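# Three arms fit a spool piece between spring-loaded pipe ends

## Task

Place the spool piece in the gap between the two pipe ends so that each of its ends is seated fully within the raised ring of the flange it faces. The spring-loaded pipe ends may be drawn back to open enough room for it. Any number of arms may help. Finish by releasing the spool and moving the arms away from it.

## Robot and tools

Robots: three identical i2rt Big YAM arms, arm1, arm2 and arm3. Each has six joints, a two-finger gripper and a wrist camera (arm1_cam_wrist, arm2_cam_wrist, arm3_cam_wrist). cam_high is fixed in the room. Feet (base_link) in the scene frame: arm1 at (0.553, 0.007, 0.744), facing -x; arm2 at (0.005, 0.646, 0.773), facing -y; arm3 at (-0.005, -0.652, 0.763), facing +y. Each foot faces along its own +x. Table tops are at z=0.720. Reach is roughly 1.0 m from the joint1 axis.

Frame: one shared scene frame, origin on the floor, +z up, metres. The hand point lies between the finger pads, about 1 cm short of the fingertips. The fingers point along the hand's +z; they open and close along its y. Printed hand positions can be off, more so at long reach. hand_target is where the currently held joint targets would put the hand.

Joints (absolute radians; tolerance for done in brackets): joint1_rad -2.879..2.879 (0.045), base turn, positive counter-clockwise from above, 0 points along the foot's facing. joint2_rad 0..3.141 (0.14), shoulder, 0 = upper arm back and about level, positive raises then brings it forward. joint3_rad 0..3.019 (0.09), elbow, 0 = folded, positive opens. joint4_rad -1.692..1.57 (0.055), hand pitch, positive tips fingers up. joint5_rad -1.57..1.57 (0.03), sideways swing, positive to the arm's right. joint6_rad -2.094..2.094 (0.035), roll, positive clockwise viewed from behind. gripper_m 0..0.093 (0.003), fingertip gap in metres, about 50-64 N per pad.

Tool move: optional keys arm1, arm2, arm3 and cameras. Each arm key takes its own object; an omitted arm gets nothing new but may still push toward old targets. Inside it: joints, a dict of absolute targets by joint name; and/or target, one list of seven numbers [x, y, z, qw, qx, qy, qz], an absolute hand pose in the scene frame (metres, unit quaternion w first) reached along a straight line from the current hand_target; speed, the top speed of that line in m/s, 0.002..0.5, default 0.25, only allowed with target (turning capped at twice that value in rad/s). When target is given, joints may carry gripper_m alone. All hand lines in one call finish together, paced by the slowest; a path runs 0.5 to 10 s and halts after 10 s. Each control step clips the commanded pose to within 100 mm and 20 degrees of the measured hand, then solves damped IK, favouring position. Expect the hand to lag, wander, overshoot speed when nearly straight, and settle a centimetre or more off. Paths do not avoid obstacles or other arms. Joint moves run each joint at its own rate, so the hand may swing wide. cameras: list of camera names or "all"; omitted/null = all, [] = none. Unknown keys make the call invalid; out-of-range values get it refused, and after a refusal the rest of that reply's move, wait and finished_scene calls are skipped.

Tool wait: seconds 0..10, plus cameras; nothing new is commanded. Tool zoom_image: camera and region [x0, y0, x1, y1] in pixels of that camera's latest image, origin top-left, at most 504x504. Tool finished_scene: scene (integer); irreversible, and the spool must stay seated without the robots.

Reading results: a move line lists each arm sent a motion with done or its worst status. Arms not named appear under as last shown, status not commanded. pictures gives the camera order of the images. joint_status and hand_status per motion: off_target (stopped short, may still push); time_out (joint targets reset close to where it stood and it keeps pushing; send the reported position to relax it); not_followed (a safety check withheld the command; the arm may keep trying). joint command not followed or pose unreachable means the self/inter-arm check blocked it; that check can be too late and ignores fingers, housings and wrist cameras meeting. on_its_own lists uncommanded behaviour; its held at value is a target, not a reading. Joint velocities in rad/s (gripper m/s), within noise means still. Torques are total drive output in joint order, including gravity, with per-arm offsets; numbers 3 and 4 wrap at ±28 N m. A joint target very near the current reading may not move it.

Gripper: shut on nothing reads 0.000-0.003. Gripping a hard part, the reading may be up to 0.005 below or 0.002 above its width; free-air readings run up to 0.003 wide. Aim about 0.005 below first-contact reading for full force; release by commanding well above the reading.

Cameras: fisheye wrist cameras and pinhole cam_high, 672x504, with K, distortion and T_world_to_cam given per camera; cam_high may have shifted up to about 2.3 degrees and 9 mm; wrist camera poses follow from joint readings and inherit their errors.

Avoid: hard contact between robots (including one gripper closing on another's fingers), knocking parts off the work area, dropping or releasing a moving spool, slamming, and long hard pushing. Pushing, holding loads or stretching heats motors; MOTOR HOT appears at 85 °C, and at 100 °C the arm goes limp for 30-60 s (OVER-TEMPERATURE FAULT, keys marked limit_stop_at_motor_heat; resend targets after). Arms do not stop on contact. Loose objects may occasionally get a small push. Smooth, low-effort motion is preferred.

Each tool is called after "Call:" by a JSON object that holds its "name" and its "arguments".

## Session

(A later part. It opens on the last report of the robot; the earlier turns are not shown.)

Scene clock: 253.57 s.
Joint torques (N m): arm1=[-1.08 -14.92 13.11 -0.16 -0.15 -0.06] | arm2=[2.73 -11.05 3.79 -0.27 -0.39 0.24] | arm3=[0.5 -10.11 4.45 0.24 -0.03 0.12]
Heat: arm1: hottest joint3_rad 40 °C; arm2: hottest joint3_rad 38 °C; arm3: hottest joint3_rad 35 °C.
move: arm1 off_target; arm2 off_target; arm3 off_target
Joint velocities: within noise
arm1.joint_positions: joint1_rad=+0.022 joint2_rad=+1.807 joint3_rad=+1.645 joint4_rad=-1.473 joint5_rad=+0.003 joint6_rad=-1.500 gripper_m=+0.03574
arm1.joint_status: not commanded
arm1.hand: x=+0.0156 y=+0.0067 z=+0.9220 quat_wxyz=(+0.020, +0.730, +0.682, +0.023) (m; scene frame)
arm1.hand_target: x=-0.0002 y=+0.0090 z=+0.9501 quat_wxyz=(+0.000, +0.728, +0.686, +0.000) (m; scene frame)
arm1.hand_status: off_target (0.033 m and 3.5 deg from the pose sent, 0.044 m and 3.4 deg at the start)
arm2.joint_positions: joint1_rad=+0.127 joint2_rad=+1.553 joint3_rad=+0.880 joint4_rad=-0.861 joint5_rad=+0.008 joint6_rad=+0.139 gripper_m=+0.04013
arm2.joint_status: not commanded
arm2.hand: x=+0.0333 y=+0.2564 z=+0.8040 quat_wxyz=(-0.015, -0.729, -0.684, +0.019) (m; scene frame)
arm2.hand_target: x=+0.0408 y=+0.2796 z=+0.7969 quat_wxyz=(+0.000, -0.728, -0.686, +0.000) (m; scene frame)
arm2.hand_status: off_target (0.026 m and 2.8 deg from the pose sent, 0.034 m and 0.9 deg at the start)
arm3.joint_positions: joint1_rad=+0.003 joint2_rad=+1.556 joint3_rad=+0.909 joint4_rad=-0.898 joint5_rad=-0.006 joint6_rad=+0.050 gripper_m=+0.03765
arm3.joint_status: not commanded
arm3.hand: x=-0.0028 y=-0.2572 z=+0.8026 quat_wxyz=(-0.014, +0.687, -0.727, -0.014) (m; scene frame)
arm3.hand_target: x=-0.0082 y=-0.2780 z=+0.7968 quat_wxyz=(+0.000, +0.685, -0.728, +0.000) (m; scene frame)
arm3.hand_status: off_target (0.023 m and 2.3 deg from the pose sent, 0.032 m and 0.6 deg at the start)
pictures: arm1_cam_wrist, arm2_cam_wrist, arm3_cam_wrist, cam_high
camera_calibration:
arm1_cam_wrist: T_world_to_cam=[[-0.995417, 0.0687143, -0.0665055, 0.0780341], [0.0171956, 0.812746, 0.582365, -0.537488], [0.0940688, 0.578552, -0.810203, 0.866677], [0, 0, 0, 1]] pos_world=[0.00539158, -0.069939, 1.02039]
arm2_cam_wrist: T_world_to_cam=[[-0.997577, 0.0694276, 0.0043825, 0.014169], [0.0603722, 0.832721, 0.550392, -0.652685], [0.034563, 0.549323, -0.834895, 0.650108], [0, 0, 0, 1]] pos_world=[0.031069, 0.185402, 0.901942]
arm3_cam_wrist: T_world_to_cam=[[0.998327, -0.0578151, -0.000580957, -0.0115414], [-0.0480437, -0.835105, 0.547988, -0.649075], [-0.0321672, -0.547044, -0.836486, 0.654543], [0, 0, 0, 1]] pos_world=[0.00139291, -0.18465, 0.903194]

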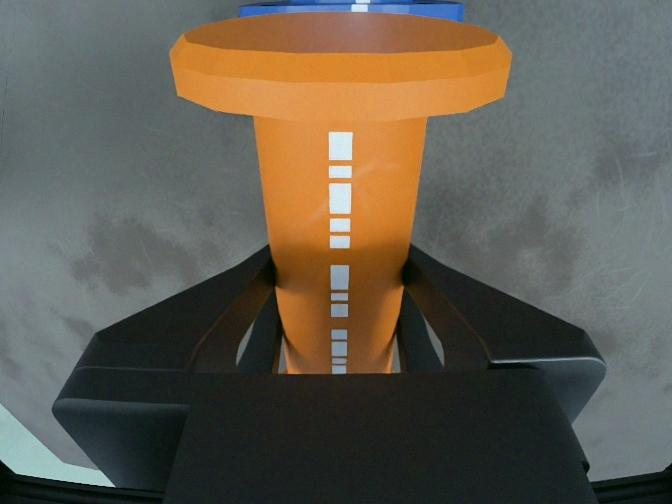

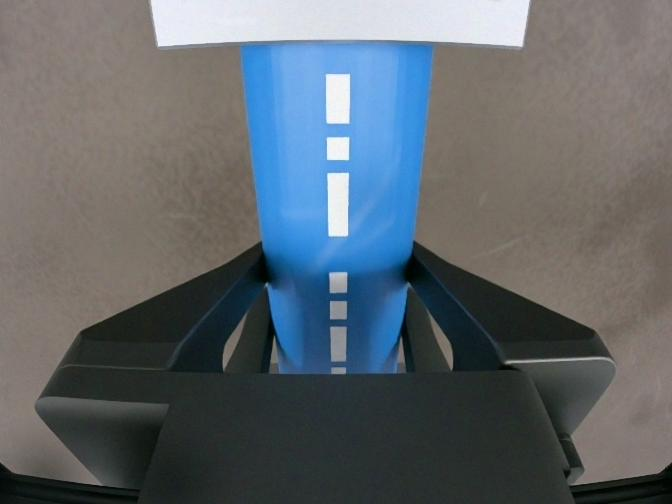

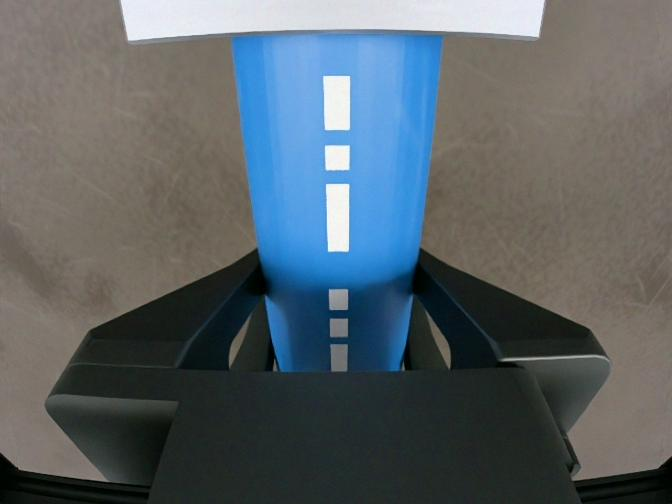

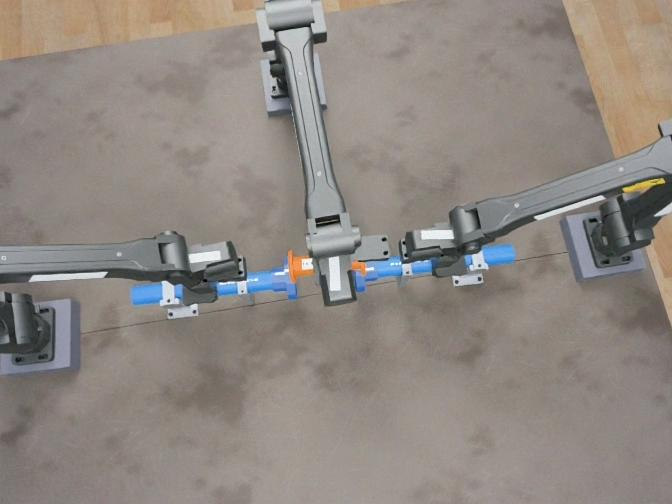

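Call:
{"name": "move", "arguments": {"arm2": {"target": [0.0426, 0.3096, 0.797, 0, 0.7281, 0.6855, 0], "speed": 0.06}, "arm3": {"target": [-0.0100, -0.3076, 0.797, 0, 0.6855, -0.7281, 0], "speed": 0.06}}}

Call:
{"name": "zoom_image", "arguments": {"camera": "arm1_cam_wrist", "region": [200, 0, 536, 120]}}

Call:
{"name": "zoom_image", "arguments": {"camera": "cam_high", "region": [240, 210, 420, 330]}}

Scene clock: 266.83 s.
Joint torques (N m): arm1=[-1.03 -14.92 13.12 -0.17 -0.15 -0.05] | arm2=[3.08 -11.63 2.15 -1.61 -0.48 0.29] | arm3=[0.56 -10.58 2.63 -1.03 -0.23 0.18]
Heat: arm1: hottest joint3_rad 40 °C; arm2: hottest joint3_rad 37 °C; arm3: hottest joint3_rad 35 °C.
move: arm2 off_target; arm3 off_target
Joint velocities: within noise
arm1.joint_positions: joint1_rad=+0.022 joint2_rad=+1.807 joint3_rad=+1.646 joint4_rad=-1.473 joint5_rad=+0.003 joint6_rad=-1.500 gripper_m=+0.03574
arm1.joint_status: not commanded
arm1.hand: x=+0.0155 y=+0.0067 z=+0.9222 quat_wxyz=(+0.019, +0.730, +0.682, +0.023) (m; scene frame)
arm1.hand_target: x=-0.0002 y=+0.0090 z=+0.9500 quat_wxyz=(+0.000, +0.728, +0.686, +0.000) (m; scene frame)
arm1.hand_status: not commanded
arm2.joint_positions: joint1_rad=+0.131 joint2_rad=+1.505 joint3_rad=+0.824 joint4_rad=-0.808 joint5_rad=+0.011 joint6_rad=+0.144 gripper_m=+0.04013
arm2.joint_status: not commanded
arm2.hand: x=+0.0337 y=+0.2656 z=+0.8046 quat_wxyz=(-0.032, -0.728, -0.684, +0.034) (m; scene frame)
arm2.hand_target: x=+0.0409 y=+0.3070 z=+0.7961 quat_wxyz=(+0.001, -0.728, -0.685, +0.001) (m; scene frame)
arm2.hand_status: off_target (0.046 m and 5.3 deg from the pose sent, 0.054 m and 2.8 deg at the start)
arm3.joint_positions: joint1_rad=+0.005 joint2_rad=+1.511 joint3_rad=+0.856 joint4_rad=-0.848 joint5_rad=-0.002 joint6_rad=+0.050 gripper_m=+0.03765
arm3.joint_status: not commanded
arm3.hand: x=-0.0032 y=-0.2657 z=+0.8029 quat_wxyz=(-0.030, +0.687, -0.725, -0.028) (m; scene frame)
arm3.hand_target: x=-0.0090 y=-0.3051 z=+0.7958 quat_wxyz=(-0.001, +0.686, -0.728, +0.000) (m; scene frame)
arm3.hand_status: off_target (0.043 m and 4.7 deg from the pose sent, 0.051 m and 2.3 deg at the start)
pictures: arm1_cam_wrist, arm2_cam_wrist, arm3_cam_wrist, cam_high
camera_calibration:
arm1_cam_wrist: T_world_to_cam=[[-0.995442, 0.0687014, -0.0661475, 0.0775757], [0.0173929, 0.812736, 0.582373, -0.537554], [0.0937702, 0.578568, -0.810226, 0.866794], [0, 0, 0, 1]] pos_world=[0.00529219, -0.0699391, 1.02049]
arm2_cam_wrist: T_world_to_cam=[[-0.997571, 0.0696548, 0.00051585, 0.0169599], [0.0600722, 0.856537, 0.512577, -0.636618], [0.0352616, 0.511363, -0.858641, 0.674695], [0, 0, 0, 1]] pos_world=[0.0313709, 0.199091, 0.905628]
arm3_cam_wrist: T_world_to_cam=[[0.998477, -0.055155, 0.00150448, -0.0126504], [-0.048137, -0.857454, 0.512304, -0.63379], [-0.0269661, -0.511596, -0.858803, 0.677453], [0, 0, 0, 1]] pos_world=[0.000390639, -0.197562, 0.90651]

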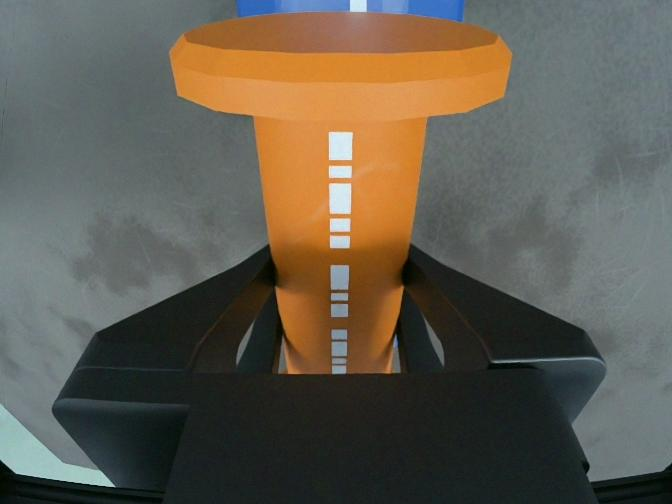

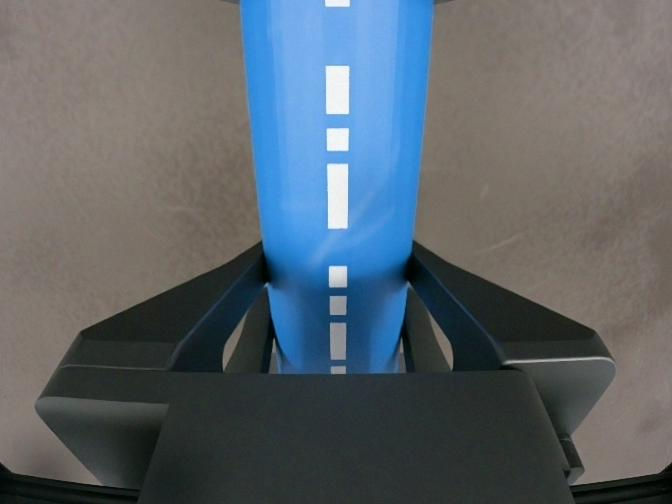

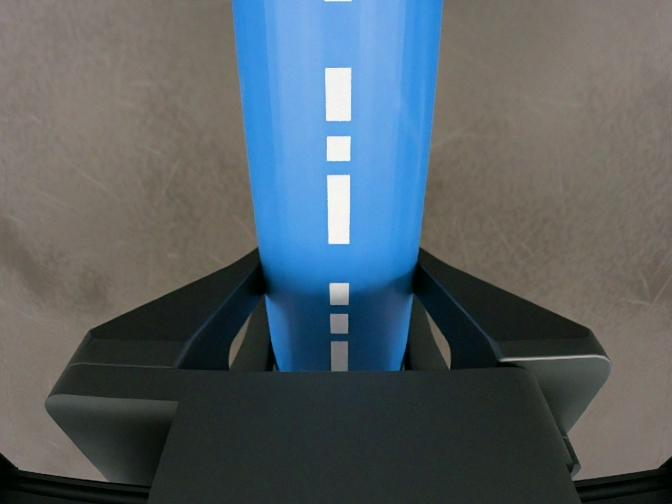

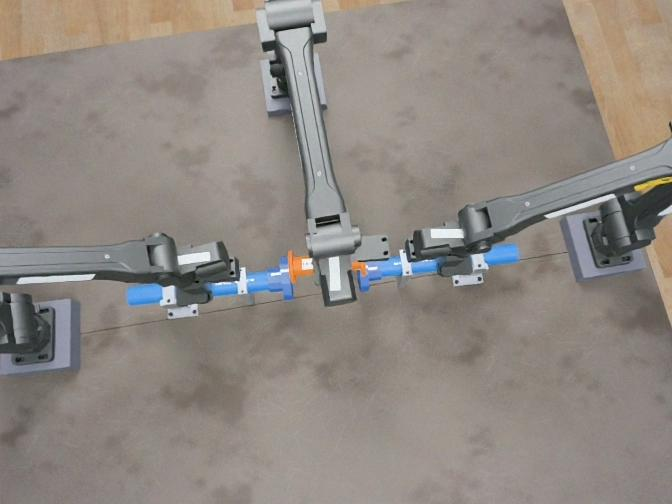

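Scaled by 1.500 from the camera's 672x504 image, which has a finer 960x720 frame.

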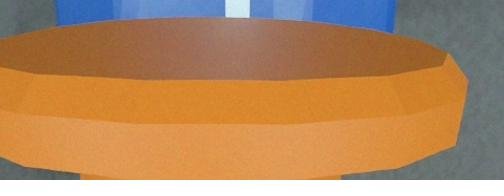

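Scaled by 2.800 from the camera's 672x504 image, which has a finer 960x720 frame.

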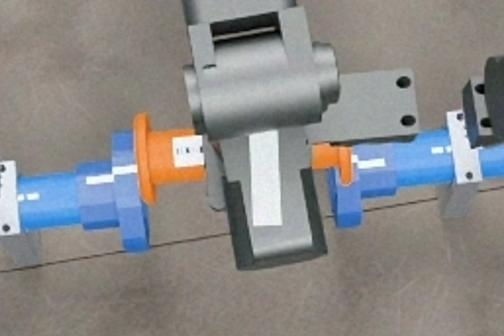

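Call:
{"name": "move", "arguments": {"arm2": {"target": [0.0440, 0.3450, 0.797, 0, 0.7281, 0.6855, 0], "speed": 0.06}, "arm3": {"target": [-0.0120, -0.3450, 0.797, 0, 0.6855, -0.7281, 0], "speed": 0.06}}}

Call:
{"name": "zoom_image", "arguments": {"camera": "cam_high", "region": [240, 210, 420, 330]}}

Scene clock: 291.93 s.
Joint torques (N m): arm1=[-1.08 -14.86 13.12 -0.14 -0.15 -0.05] | arm2=[3.6 -12.81 0.23 -3.3 -0.67 0.35] | arm3=[0.91 -12.4 0.39 -2.51 -0.21 0.19]
Heat: arm1: hottest joint3_rad 41 °C; arm2: hottest joint3_rad 35 °C; arm3: hottest joint3_rad 33 °C.
move: arm2 off_target; arm3 off_target
Joint velocities: within noise
arm1: as last shown
arm1.hand: x=+0.0154 y=+0.0067 z=+0.9223 quat_wxyz=(+0.019, +0.730, +0.682, +0.023) (m; scene frame)
arm1.hand_target: x=-0.0003 y=+0.0090 z=+0.9501 quat_wxyz=(-0.001, +0.728, +0.686, +0.000) (m; scene frame)
arm2.joint_positions: joint1_rad=+0.136 joint2_rad=+1.456 joint3_rad=+0.762 joint4_rad=-0.746 joint5_rad=+0.017 joint6_rad=+0.149 gripper_m=+0.04013
arm2.joint_status: not commanded
arm2.hand: x=+0.0338 y=+0.2755 z=+0.8036 quat_wxyz=(-0.049, -0.727, -0.683, +0.051) (m; scene frame)
arm2.hand_target: x=+0.0409 y=+0.3378 z=+0.7934 quat_wxyz=(+0.001, -0.728, -0.685, +0.002) (m; scene frame)
arm2.hand_status: off_target (0.071 m and 8.2 deg from the pose sent, 0.080 m and 5.4 deg at the start)
arm3.joint_positions: joint1_rad=+0.011 joint2_rad=+1.463 joint3_rad=+0.791 joint4_rad=-0.786 joint5_rad=+0.000 joint6_rad=+0.051 gripper_m=+0.03764
arm3.joint_status: not commanded
arm3.hand: x=-0.0050 y=-0.2769 z=+0.8006 quat_wxyz=(-0.046, +0.688, -0.723, -0.044) (m; scene frame)
arm3.hand_target: x=-0.0104 y=-0.3377 z=+0.7927 quat_wxyz=(-0.001, +0.686, -0.728, +0.001) (m; scene frame)
arm3.hand_status: off_target (0.069 m and 7.3 deg from the pose sent, 0.080 m and 4.7 deg at the start)
pictures: arm1_cam_wrist, arm2_cam_wrist, arm3_cam_wrist, cam_high
camera_calibration:
arm1_cam_wrist: T_world_to_cam=[[-0.995465, 0.0687691, -0.065731, 0.0770698], [0.0176893, 0.81272, 0.582386, -0.537685], [0.0934711, 0.578582, -0.81025, 0.866992], [0, 0, 0, 1]] pos_world=[0.00519288, -0.0699391, 1.02069]
arm2_cam_wrist: T_world_to_cam=[[-0.997535, 0.0701488, -0.00163221, 0.0180619], [0.0611761, 0.880863, 0.469402, -0.616543], [0.0343658, 0.468145, -0.882983, 0.700328], [0, 0, 0, 1]] pos_world=[0.0316677, 0.213967, 0.907814]
arm3_cam_wrist: T_world_to_cam=[[0.998746, -0.0500623, 0.000659478, -0.00937615], [-0.0444329, -0.880215, 0.47249, -0.616643], [-0.0230734, -0.471926, -0.881336, 0.698782], [0, 0, 0, 1]] pos_world=[-0.00191157, -0.213475, 0.907226]

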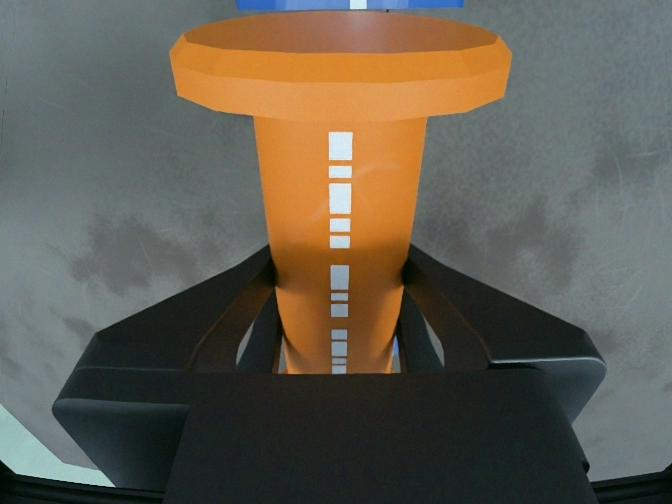

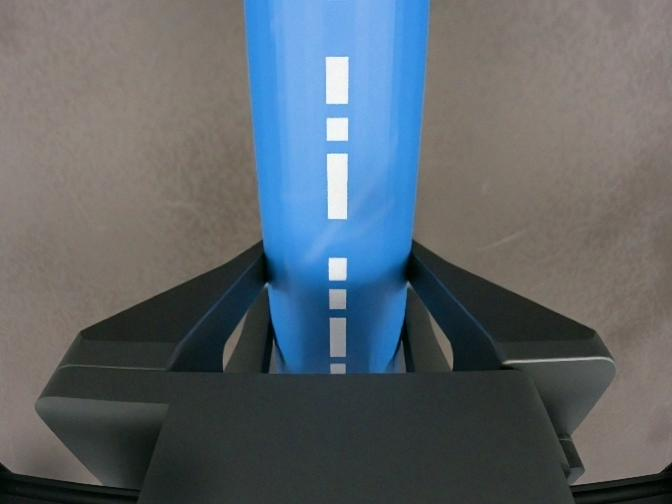

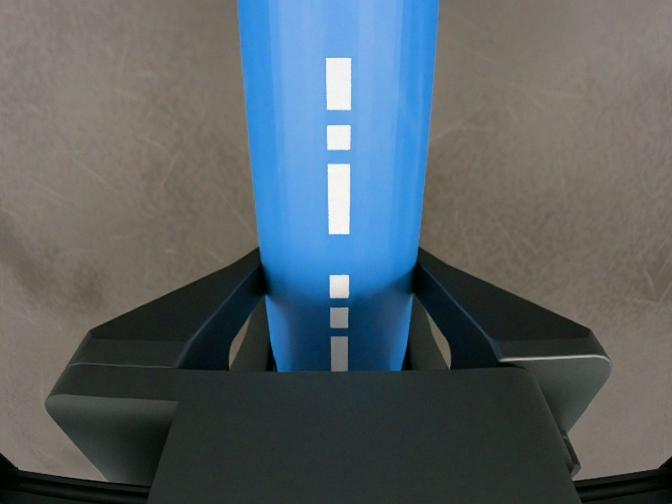

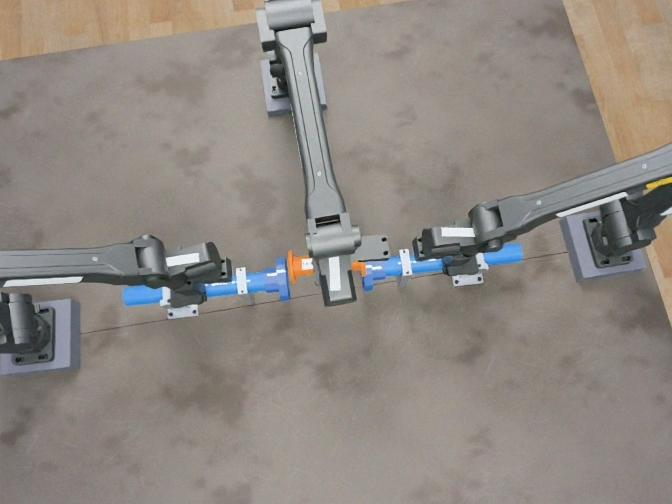

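Scaled by 2.800 from the camera's 672x504 image, which has a finer 960x720 frame.

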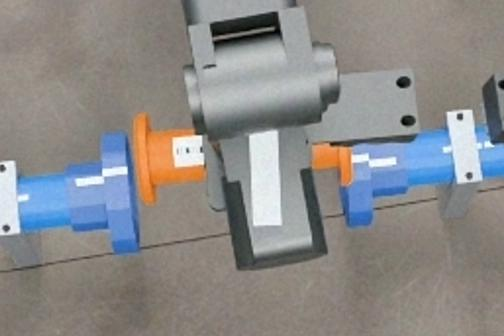

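Call:
{"name": "move", "arguments": {"arm1": {"target": [-0.0005, 0.0133, 0.915, 0, 0.7281, 0.6855, 0], "speed": 0.08}, "cameras": ["arm1_cam_wrist", "cam_high"]}}

Call:
{"name": "zoom_image", "arguments": {"camera": "arm1_cam_wrist", "region": [200, 0, 536, 120]}}

Call:
{"name": "zoom_image", "arguments": {"camera": "cam_high", "region": [260, 230, 380, 310]}}

Scene clock: 319.03 s.
Joint torques (N m): arm1=[-1.2 -15.21 9.26 0.79 -0.15 -0.06] | arm2=[3.55 -12.81 0.23 -3.3 -0.67 0.35] | arm3=[1.26 -12.45 0.61 -2.54 -0.23 0.21]
Heat: arm1: hottest joint3_rad 42 °C; arm2: hottest joint3_rad 33 °C; arm3: hottest joint3_rad 32 °C.
move: arm1 off_target
Joint velocities: within noise
arm1.joint_positions: joint1_rad=+0.016 joint2_rad=+1.824 joint3_rad=+1.621 joint4_rad=-1.407 joint5_rad=+0.003 joint6_rad=-1.507 gripper_m=+0.03574
arm1.joint_status: not commanded
arm1.hand: x=+0.0065 y=+0.0098 z=+0.9034 quat_wxyz=(+0.011, +0.730, +0.683, +0.014) (m; scene frame)
arm1.hand_target: x=-0.0003 y=+0.0134 z=+0.9151 quat_wxyz=(+0.000, +0.728, +0.686, +0.000) (m; scene frame)
arm1.hand_status: off_target (0.014 m and 2.1 deg from the pose sent, 0.019 m and 3.5 deg at the start)
arm2, arm3: as last shown
arm3.hand: x=-0.0050 y=-0.2771 z=+0.8004 quat_wxyz=(-0.046, +0.688, -0.723, -0.044) (m; scene frame)
arm3.hand_target: x=-0.0104 y=-0.3379 z=+0.7926 quat_wxyz=(-0.001, +0.686, -0.728, +0.001) (m; scene frame)
pictures: arm1_cam_wrist, cam_high
camera_calibration:
arm1_cam_wrist: T_world_to_cam=[[-0.996869, 0.0668466, -0.0422434, 0.0455315], [0.0298789, 0.813028, 0.581458, -0.528227], [0.0732135, 0.578375, -0.812479, 0.852832], [0, 0, 0, 1]] pos_world=[-0.00126701, -0.0668372, 1.00197]

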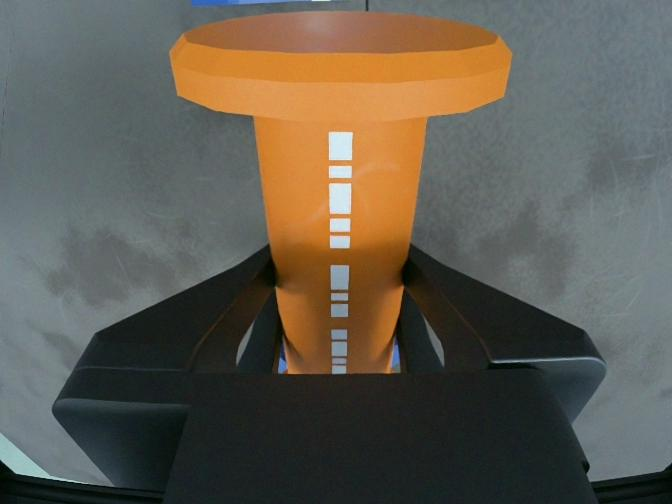

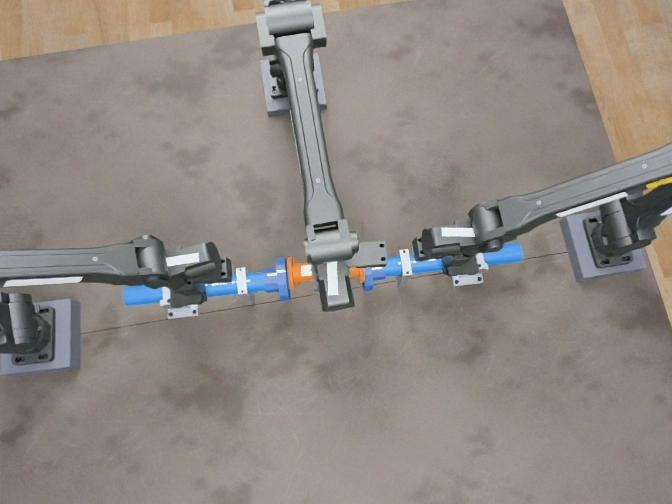

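Scaled by 1.500 from the camera's 672x504 image, which has a finer 960x720 frame.

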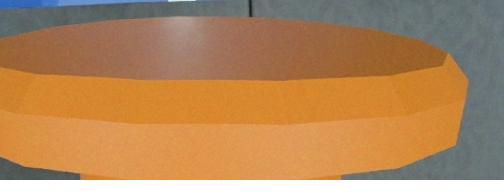

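Scaled by 4.200 from the camera's 672x504 image, which has a finer 960x720 frame.

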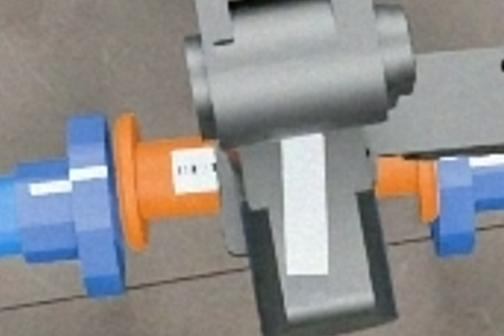

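Call:
{"name": "move", "arguments": {"arm1": {"target": [0.009, 0.0083, 0.893, 0, 0.7281, 0.6855, 0], "speed": 0.06}, "cameras": ["arm1_cam_wrist", "cam_high"]}}

Call:
{"name": "zoom_image", "arguments": {"camera": "arm1_cam_wrist", "region": [160, 0, 520, 120]}}

Call:
{"name": "zoom_image", "arguments": {"camera": "cam_high", "region": [260, 230, 380, 310]}}

Scene clock: 343.10 s.
Joint torques (N m): arm1=[-0.62 -16.03 8.92 0.75 -0.15 0.05] | arm2=[3.55 -12.81 0.23 -3.3 -0.67 0.34] | arm3=[1.44 -12.45 0.49 -2.63 -0.2 0.23]
Heat: arm1: hottest joint3_rad 44 °C; arm2: hottest joint3_rad 33 °C; arm3: hottest joint3_rad 31 °C.
move: arm1 off_target
Joint velocities: within noise
arm1.joint_positions: joint1_rad=+0.016 joint2_rad=+1.824 joint3_rad=+1.546 joint4_rad=-1.342 joint5_rad=+0.003 joint6_rad=-1.507 gripper_m=+0.03574
arm1.joint_status: not commanded
arm1.hand: x=+0.0158 y=+0.0097 z=+0.8756 quat_wxyz=(+0.015, +0.730, +0.683, +0.018) (m; scene frame)
arm1.hand_target: x=+0.0093 y=+0.0084 z=+0.8932 quat_wxyz=(+0.000, +0.728, +0.685, +0.000) (m; scene frame)
arm1.hand_status: off_target (0.019 m and 2.7 deg from the pose sent, 0.011 m and 2.1 deg at the start)
arm2, arm3: as last shown
pictures: arm1_cam_wrist, cam_high
camera_calibration:
arm1_cam_wrist: T_world_to_cam=[[-0.996383, 0.0668357, -0.0524821, 0.0625845], [0.0239258, 0.813246, 0.581428, -0.512229], [0.0815411, 0.57807, -0.811903, 0.829003], [0, 0, 0, 1]] pos_world=[0.00701581, -0.0668366, 0.974179]

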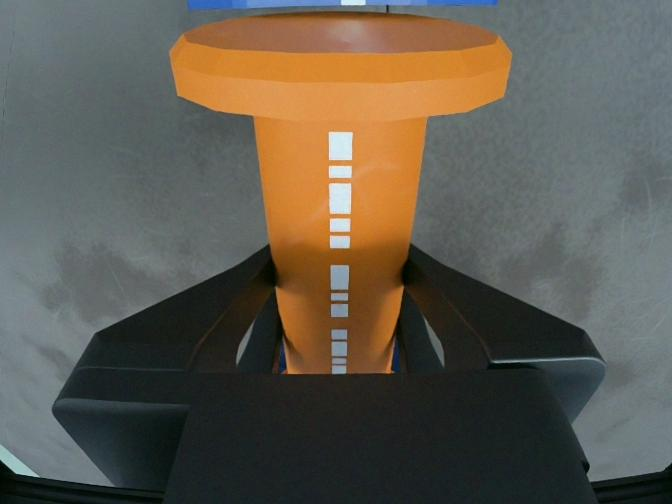

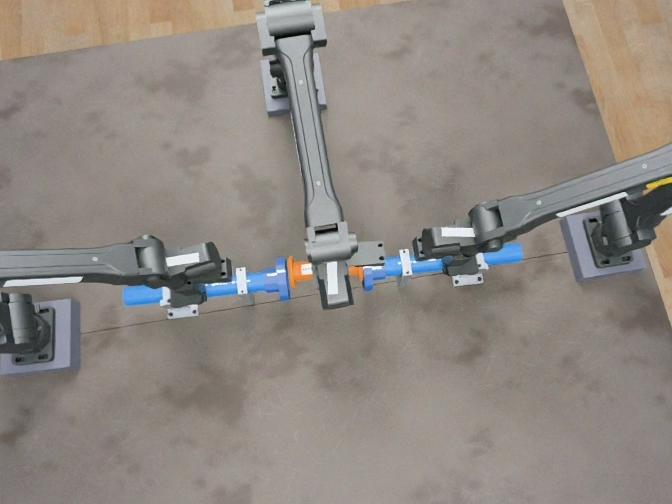

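Scaled by 1.400 from the camera's 672x504 image, which has a finer 960x720 frame.

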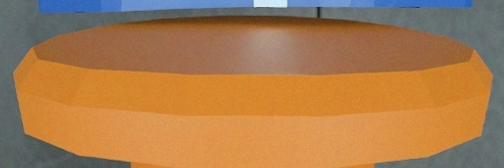

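Scaled by 4.200 from the camera's 672x504 image, which has a finer 960x720 frame.

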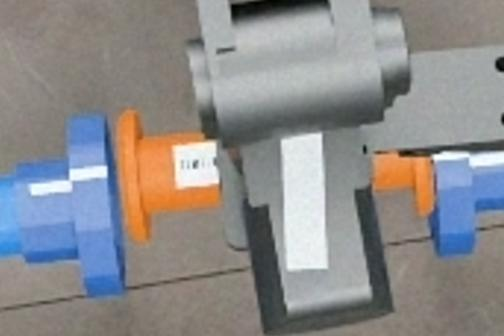

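Call:
{"name": "move", "arguments": {"arm1": {"target": [0.0093, 0.0015, 0.885, 0, 0.7281, 0.6855, 0], "speed": 0.06}, "cameras": ["arm1_cam_wrist", "cam_high"]}}

Call:
{"name": "zoom_image", "arguments": {"camera": "cam_high", "region": [260, 230, 380, 310]}}

Scene clock: 364.67 s.
Joint torques (N m): arm1=[-0.09 -15.68 8.84 0.77 -0.15 0.19] | arm2=[3.55 -12.81 0.25 -3.3 -0.67 0.35] | arm3=[0.62 -12.1 0.59 -2.62 -0.21 0.21]
Heat: arm1: hottest joint3_rad 42 °C; arm2: hottest joint3_rad 32 °C; arm3: hottest joint3_rad 31 °C.
move: arm1 off_target
Joint velocities: within noise
arm1.joint_positions: joint1_rad=+0.022 joint2_rad=+1.824 joint3_rad=+1.531 joint4_rad=-1.323 joint5_rad=+0.002 joint6_rad=-1.507 gripper_m=+0.03574
arm1.joint_status: not commanded
arm1.hand: x=+0.0162 y=+0.0062 z=+0.8703 quat_wxyz=(+0.014, +0.728, +0.685, +0.016) (m; scene frame)
arm1.hand_target: x=+0.0096 y=+0.0015 z=+0.8852 quat_wxyz=(+0.000, +0.728, +0.686, +0.000) (m; scene frame)
arm1.hand_status: off_target (0.017 m and 2.4 deg from the pose sent, 0.014 m and 2.7 deg at the start)
arm2: as last shown
arm3.joint_positions: joint1_rad=+0.011 joint2_rad=+1.462 joint3_rad=+0.790 joint4_rad=-0.786 joint5_rad=+0.000 joint6_rad=+0.051 gripper_m=+0.03764
arm3.joint_status: not commanded
arm3.hand: x=-0.0050 y=-0.2772 z=+0.8006 quat_wxyz=(-0.046, +0.688, -0.723, -0.044) (m; scene frame)
arm3.hand_target: x=-0.0104 y=-0.3378 z=+0.7927 quat_wxyz=(-0.001, +0.686, -0.728, +0.001) (m; scene frame)
arm3.hand_status: not commanded
pictures: arm1_cam_wrist, cam_high
camera_calibration:
arm1_cam_wrist: T_world_to_cam=[[-0.996998, 0.060723, -0.0480435, 0.0591127], [0.0215819, 0.813813, 0.580725, -0.505675], [0.0743618, 0.577945, -0.812681, 0.827358], [0, 0, 0, 1]] pos_world=[0.00832479, -0.0702316, 0.968877]

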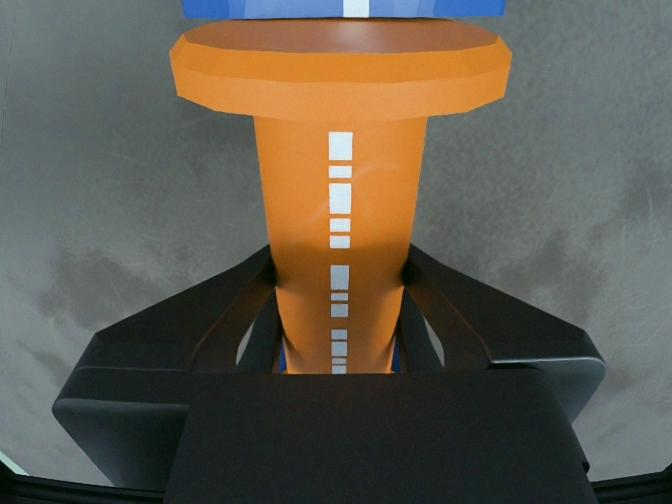

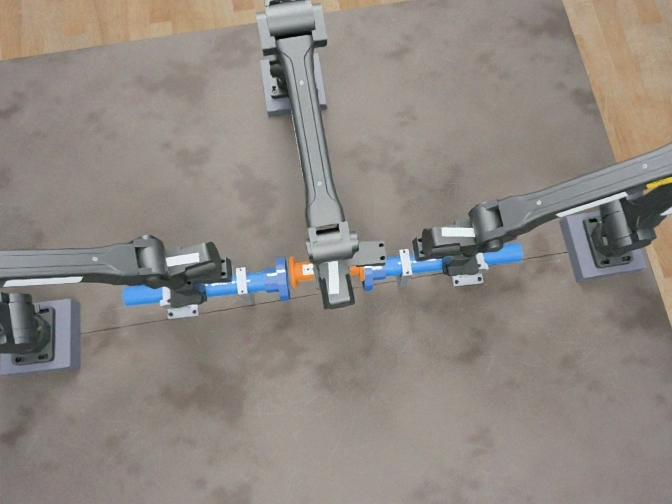

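Scaled by 4.200 from the camera's 672x504 image, which has a finer 960x720 frame.

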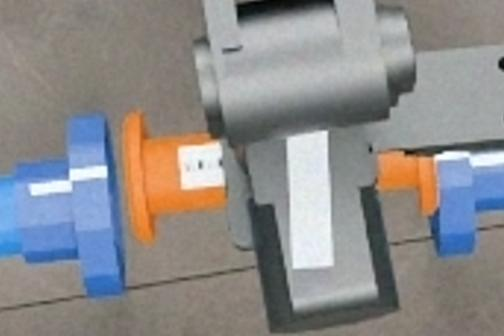

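Call:
{"name": "move", "arguments": {"arm1": {"target": [0.0093, 0.0075, 0.865, 0, 0.7281, 0.6855, 0], "speed": 0.06}, "arm2": {"target": [0.0450, 0.3650, 0.797, 0, 0.7281, 0.6855, 0], "speed": 0.06}, "arm3": {"target": [-0.0130, -0.3640, 0.797, 0, 0.6855, -0.7281, 0], "speed": 0.06}}}

Call:
{"name": "zoom_image", "arguments": {"camera": "cam_high", "region": [260, 230, 380, 310]}}

Scene clock: 382.57 s.
Joint torques (N m): arm1=[-0.91 -14.74 8.79 0.81 -0.13 0.07] | arm2=[3.84 -13.51 -1.02 -4.08 -0.78 0.39] | arm3=[0.85 -12.1 -0.77 -3.22 -0.27 0.26]
Heat: arm1: hottest joint3_rad 42 °C; arm2: hottest joint3_rad 32 °C; arm3: hottest joint3_rad 31 °C.
move: arm1 off_target; arm2 off_target; arm3 off_target
Joint velocities: within noise
arm1.joint_positions: joint1_rad=+0.022 joint2_rad=+1.825 joint3_rad=+1.498 joint4_rad=-1.275 joint5_rad=+0.002 joint6_rad=-1.507 gripper_m=+0.03574
arm1.joint_status: not commanded
arm1.hand: x=+0.0165 y=+0.0062 z=+0.8573 quat_wxyz=(+0.009, +0.728, +0.686, +0.011) (m; scene frame)
arm1.hand_target: x=+0.0095 y=+0.0075 z=+0.8650 quat_wxyz=(+0.000, +0.728, +0.685, +0.000) (m; scene frame)
arm1.hand_status: off_target (0.011 m and 1.6 deg from the pose sent, 0.009 m and 2.4 deg at the start)
arm2.joint_positions: joint1_rad=+0.140 joint2_rad=+1.431 joint3_rad=+0.733 joint4_rad=-0.716 joint5_rad=+0.021 joint6_rad=+0.152 gripper_m=+0.04013
arm2.joint_status: not commanded
arm2.hand: x=+0.0342 y=+0.2800 z=+0.8035 quat_wxyz=(-0.058, -0.726, -0.682, +0.061) (m; scene frame)
arm2.hand_target: x=+0.0410 y=+0.3542 z=+0.7912 quat_wxyz=(+0.001, -0.728, -0.685, +0.002) (m; scene frame)
arm2.hand_status: off_target (0.086 m and 9.7 deg from the pose sent, 0.090 m and 8.2 deg at the start)
arm3.joint_positions: joint1_rad=+0.013 joint2_rad=+1.440 joint3_rad=+0.763 joint4_rad=-0.757 joint5_rad=+0.001 joint6_rad=+0.051 gripper_m=+0.03764
arm3.joint_status: not commanded
arm3.hand: x=-0.0055 y=-0.2812 z=+0.8002 quat_wxyz=(-0.054, +0.688, -0.722, -0.052) (m; scene frame)
arm3.hand_target: x=-0.0109 y=-0.3533 z=+0.7903 quat_wxyz=(-0.001, +0.685, -0.728, +0.001) (m; scene frame)
arm3.hand_status: off_target (0.083 m and 8.7 deg from the pose sent, 0.087 m and 7.3 deg at the start)
pictures: arm1_cam_wrist, arm2_cam_wrist, arm3_cam_wrist, cam_high
camera_calibration:
arm1_cam_wrist: T_world_to_cam=[[-0.997547, 0.0608053, -0.0346898, 0.0474588], [0.029425, 0.813831, 0.580356, -0.497999], [0.0635204, 0.577911, -0.813624, 0.817829], [0, 0, 0, 1]] pos_world=[0.0100472, -0.0702316, 0.956068]
arm2_cam_wrist: T_world_to_cam=[[-0.99756, 0.0697714, -0.00236702, 0.0187982], [0.0613767, 0.892683, 0.446486, -0.605521], [0.0332649, 0.445251, -0.894788, 0.714032], [0, 0, 0, 1]] pos_world=[0.032165, 0.221303, 0.909308]
arm3_cam_wrist: T_world_to_cam=[[0.998819, -0.0485809, 0.000651076, -0.00868355], [-0.0436314, -0.891001, 0.451899, -0.606861], [-0.0213736, -0.451394, -0.892069, 0.710806], [0, 0, 0, 1]] pos_world=[-0.00261242, -0.220282, 0.908334]

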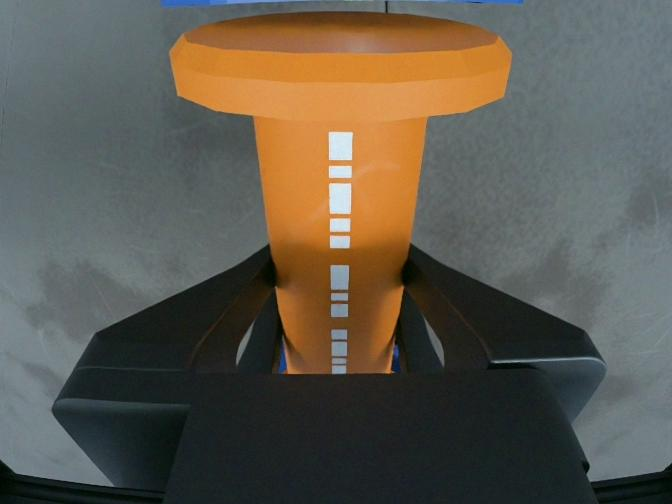

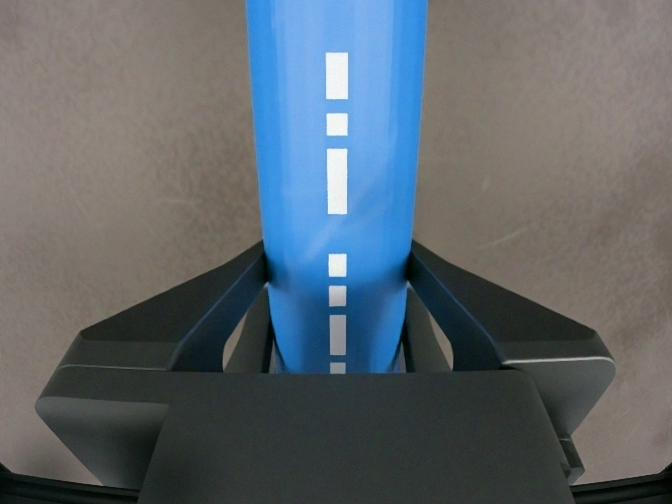

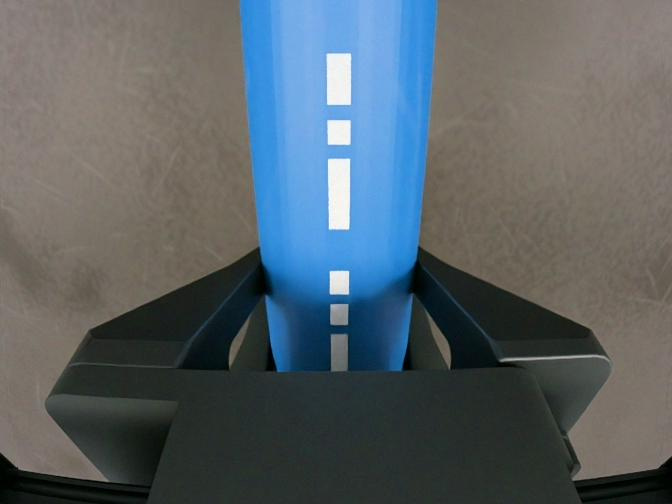

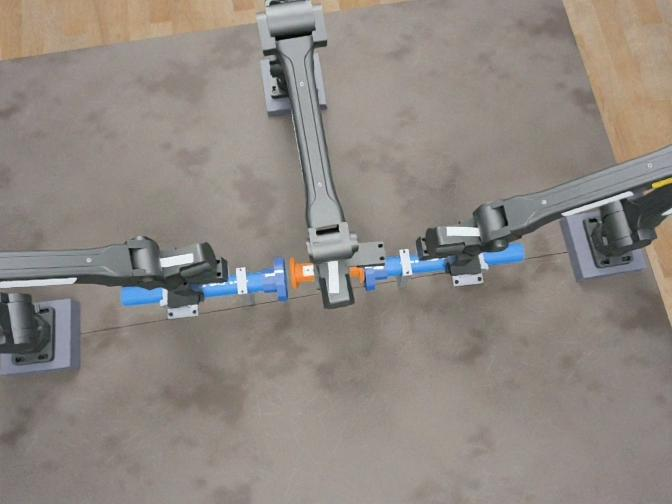

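Scaled by 4.200 from the camera's 672x504 image, which has a finer 960x720 frame.

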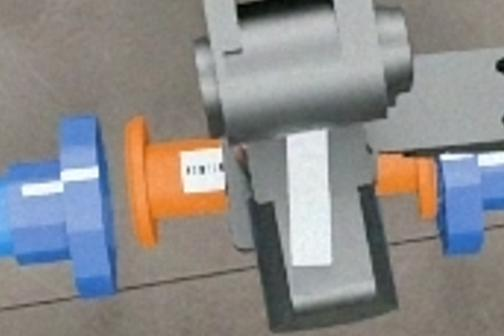

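Call:
{"name": "move", "arguments": {"arm1": {"target": [0.0085, 0.0115, 0.832, 0, 0.7281, 0.6855, 0], "speed": 0.05}, "cameras": ["arm1_cam_wrist", "cam_high"]}}

Call:
{"name": "zoom_image", "arguments": {"camera": "cam_high", "region": [260, 230, 380, 310]}}

Scene clock: 387.93 s.
Joint torques (N m): arm1=[-1.32 -15.09 8.57 0.83 -0.12 -0.02] | arm2=[3.84 -13.51 -1.02 -4.1 -0.78 0.39] | arm3=[0.21 -13.16 -0.94 -3.26 -0.25 0.26]
Heat: arm1: hottest joint3_rad 42 °C; arm2: hottest joint3_rad 32 °C; arm3: hottest joint3_rad 31 °C.
move: arm1 off_target
Joint velocities: within noise
arm1.joint_positions: joint1_rad=+0.020 joint2_rad=+1.859 joint3_rad=+1.450 joint4_rad=-1.197 joint5_rad=+0.002 joint6_rad=-1.507 gripper_m=+0.03574
arm1.joint_status: not commanded
arm1.hand: x=+0.0166 y=+0.0074 z=+0.8227 quat_wxyz=(+0.010, +0.729, +0.685, +0.012) (m; scene frame)
arm1.hand_target: x=+0.0087 y=+0.0114 z=+0.8320 quat_wxyz=(+0.000, +0.728, +0.686, +0.000) (m; scene frame)
arm1.hand_status: off_target (0.013 m and 1.8 deg from the pose sent, 0.027 m and 1.6 deg at the start)
arm2.joint_positions: joint1_rad=+0.140 joint2_rad=+1.431 joint3_rad=+0.733 joint4_rad=-0.715 joint5_rad=+0.021 joint6_rad=+0.152 gripper_m=+0.04013
arm2.joint_status: not commanded
arm2.hand: x=+0.0342 y=+0.2799 z=+0.8035 quat_wxyz=(-0.059, -0.726, -0.682, +0.061) (m; scene frame)
arm2.hand_target: x=+0.0410 y=+0.3541 z=+0.7912 quat_wxyz=(+0.001, -0.728, -0.685, +0.003) (m; scene frame)
arm2.hand_status: not commanded
arm3: as last shown
pictures: arm1_cam_wrist, cam_high
camera_calibration:
arm1_cam_wrist: T_world_to_cam=[[-0.997282, 0.063038, -0.0381346, 0.0491063], [0.0292459, 0.813799, 0.580411, -0.478934], [0.0676218, 0.577718, -0.813431, 0.788782], [0, 0, 0, 1]] pos_world=[0.00964089, -0.0690329, 0.92147]

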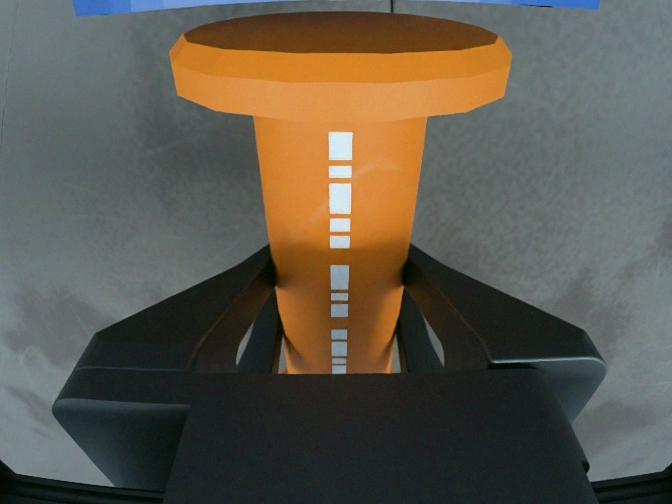

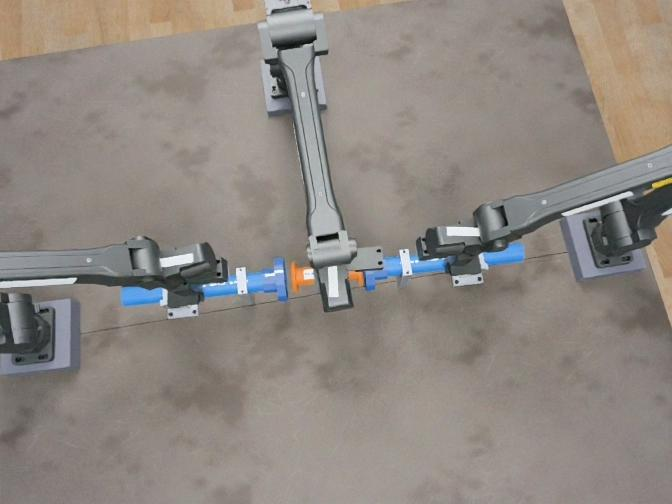

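Scaled by 4.200 from the camera's 672x504 image, which has a finer 960x720 frame.

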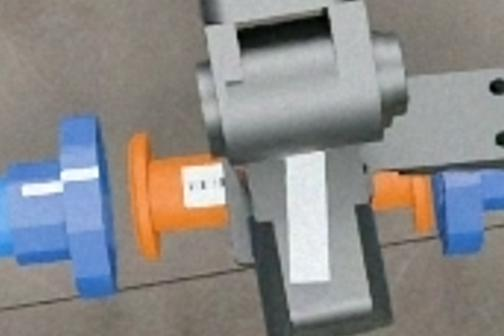

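Call:
{"name": "move", "arguments": {"arm1": {"target": [0.0085, 0.0155, 0.825, 0, 0.7281, 0.6855, 0], "speed": 0.05}, "cameras": ["arm1_cam_wrist", "cam_high"]}}

Call:
{"name": "zoom_image", "arguments": {"camera": "cam_high", "region": [260, 230, 380, 310]}}

Call:
{"name": "zoom_image", "arguments": {"camera": "arm1_cam_wrist", "region": [40, 0, 400, 120]}}

Call:
{"name": "zoom_image", "arguments": {"camera": "arm1_cam_wrist", "region": [300, 0, 660, 120]}}

Scene clock: 412.27 s.
Joint torques (N m): arm1=[-1.26 -14.86 8.46 0.83 -0.12 -0.05] | arm2=[3.9 -13.51 -1.02 -4.1 -0.79 0.38] | arm3=[1.14 -13.8 -0.65 -3.21 -0.22 0.21]
Heat: arm1: hottest joint3_rad 40 °C; arm2: hottest joint2_rad 32 °C; arm3: hottest joint2_rad 30 °C.
move: arm1 off_target
Joint velocities: within noise
arm1.joint_positions: joint1_rad=+0.012 joint2_rad=+1.863 joint3_rad=+1.442 joint4_rad=-1.180 joint5_rad=+0.002 joint6_rad=-1.512 gripper_m=+0.03574
arm1.joint_status: not commanded
arm1.hand: x=+0.0160 y=+0.0117 z=+0.8177 quat_wxyz=(+0.009, +0.730, +0.683, +0.011) (m; scene frame)
arm1.hand_target: x=+0.0086 y=+0.0154 z=+0.8252 quat_wxyz=(+0.000, +0.728, +0.686, +0.000) (m; scene frame)
arm1.hand_status: off_target (0.011 m and 1.6 deg from the pose sent, 0.012 m and 1.8 deg at the start)
arm2, arm3: as last shown
pictures: arm1_cam_wrist, cam_high
camera_calibration:
arm1_cam_wrist: T_world_to_cam=[[-0.997185, 0.0668713, -0.0339091, 0.0445269], [0.0348383, 0.813722, 0.580209, -0.479385], [0.0663919, 0.577395, -0.813761, 0.782556], [0, 0, 0, 1]] pos_world=[0.00914707, -0.0647353, 0.916468]

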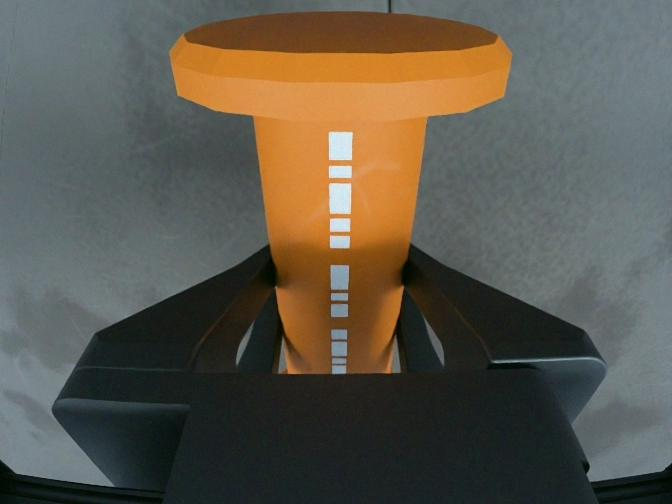

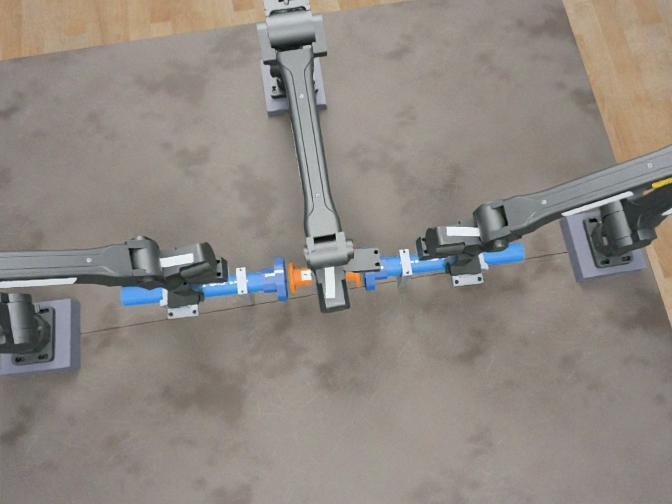

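Scaled by 4.200 from the camera's 672x504 image, which has a finer 960x720 frame.

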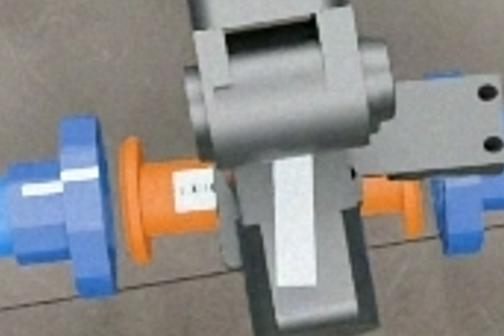

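Scaled by 1.400 from the camera's 672x504 image, which has a finer 960x720 frame.

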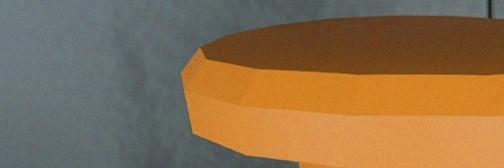

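Scaled by 1.400 from the camera's 672x504 image, which has a finer 960x720 frame.

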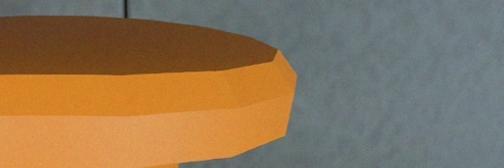

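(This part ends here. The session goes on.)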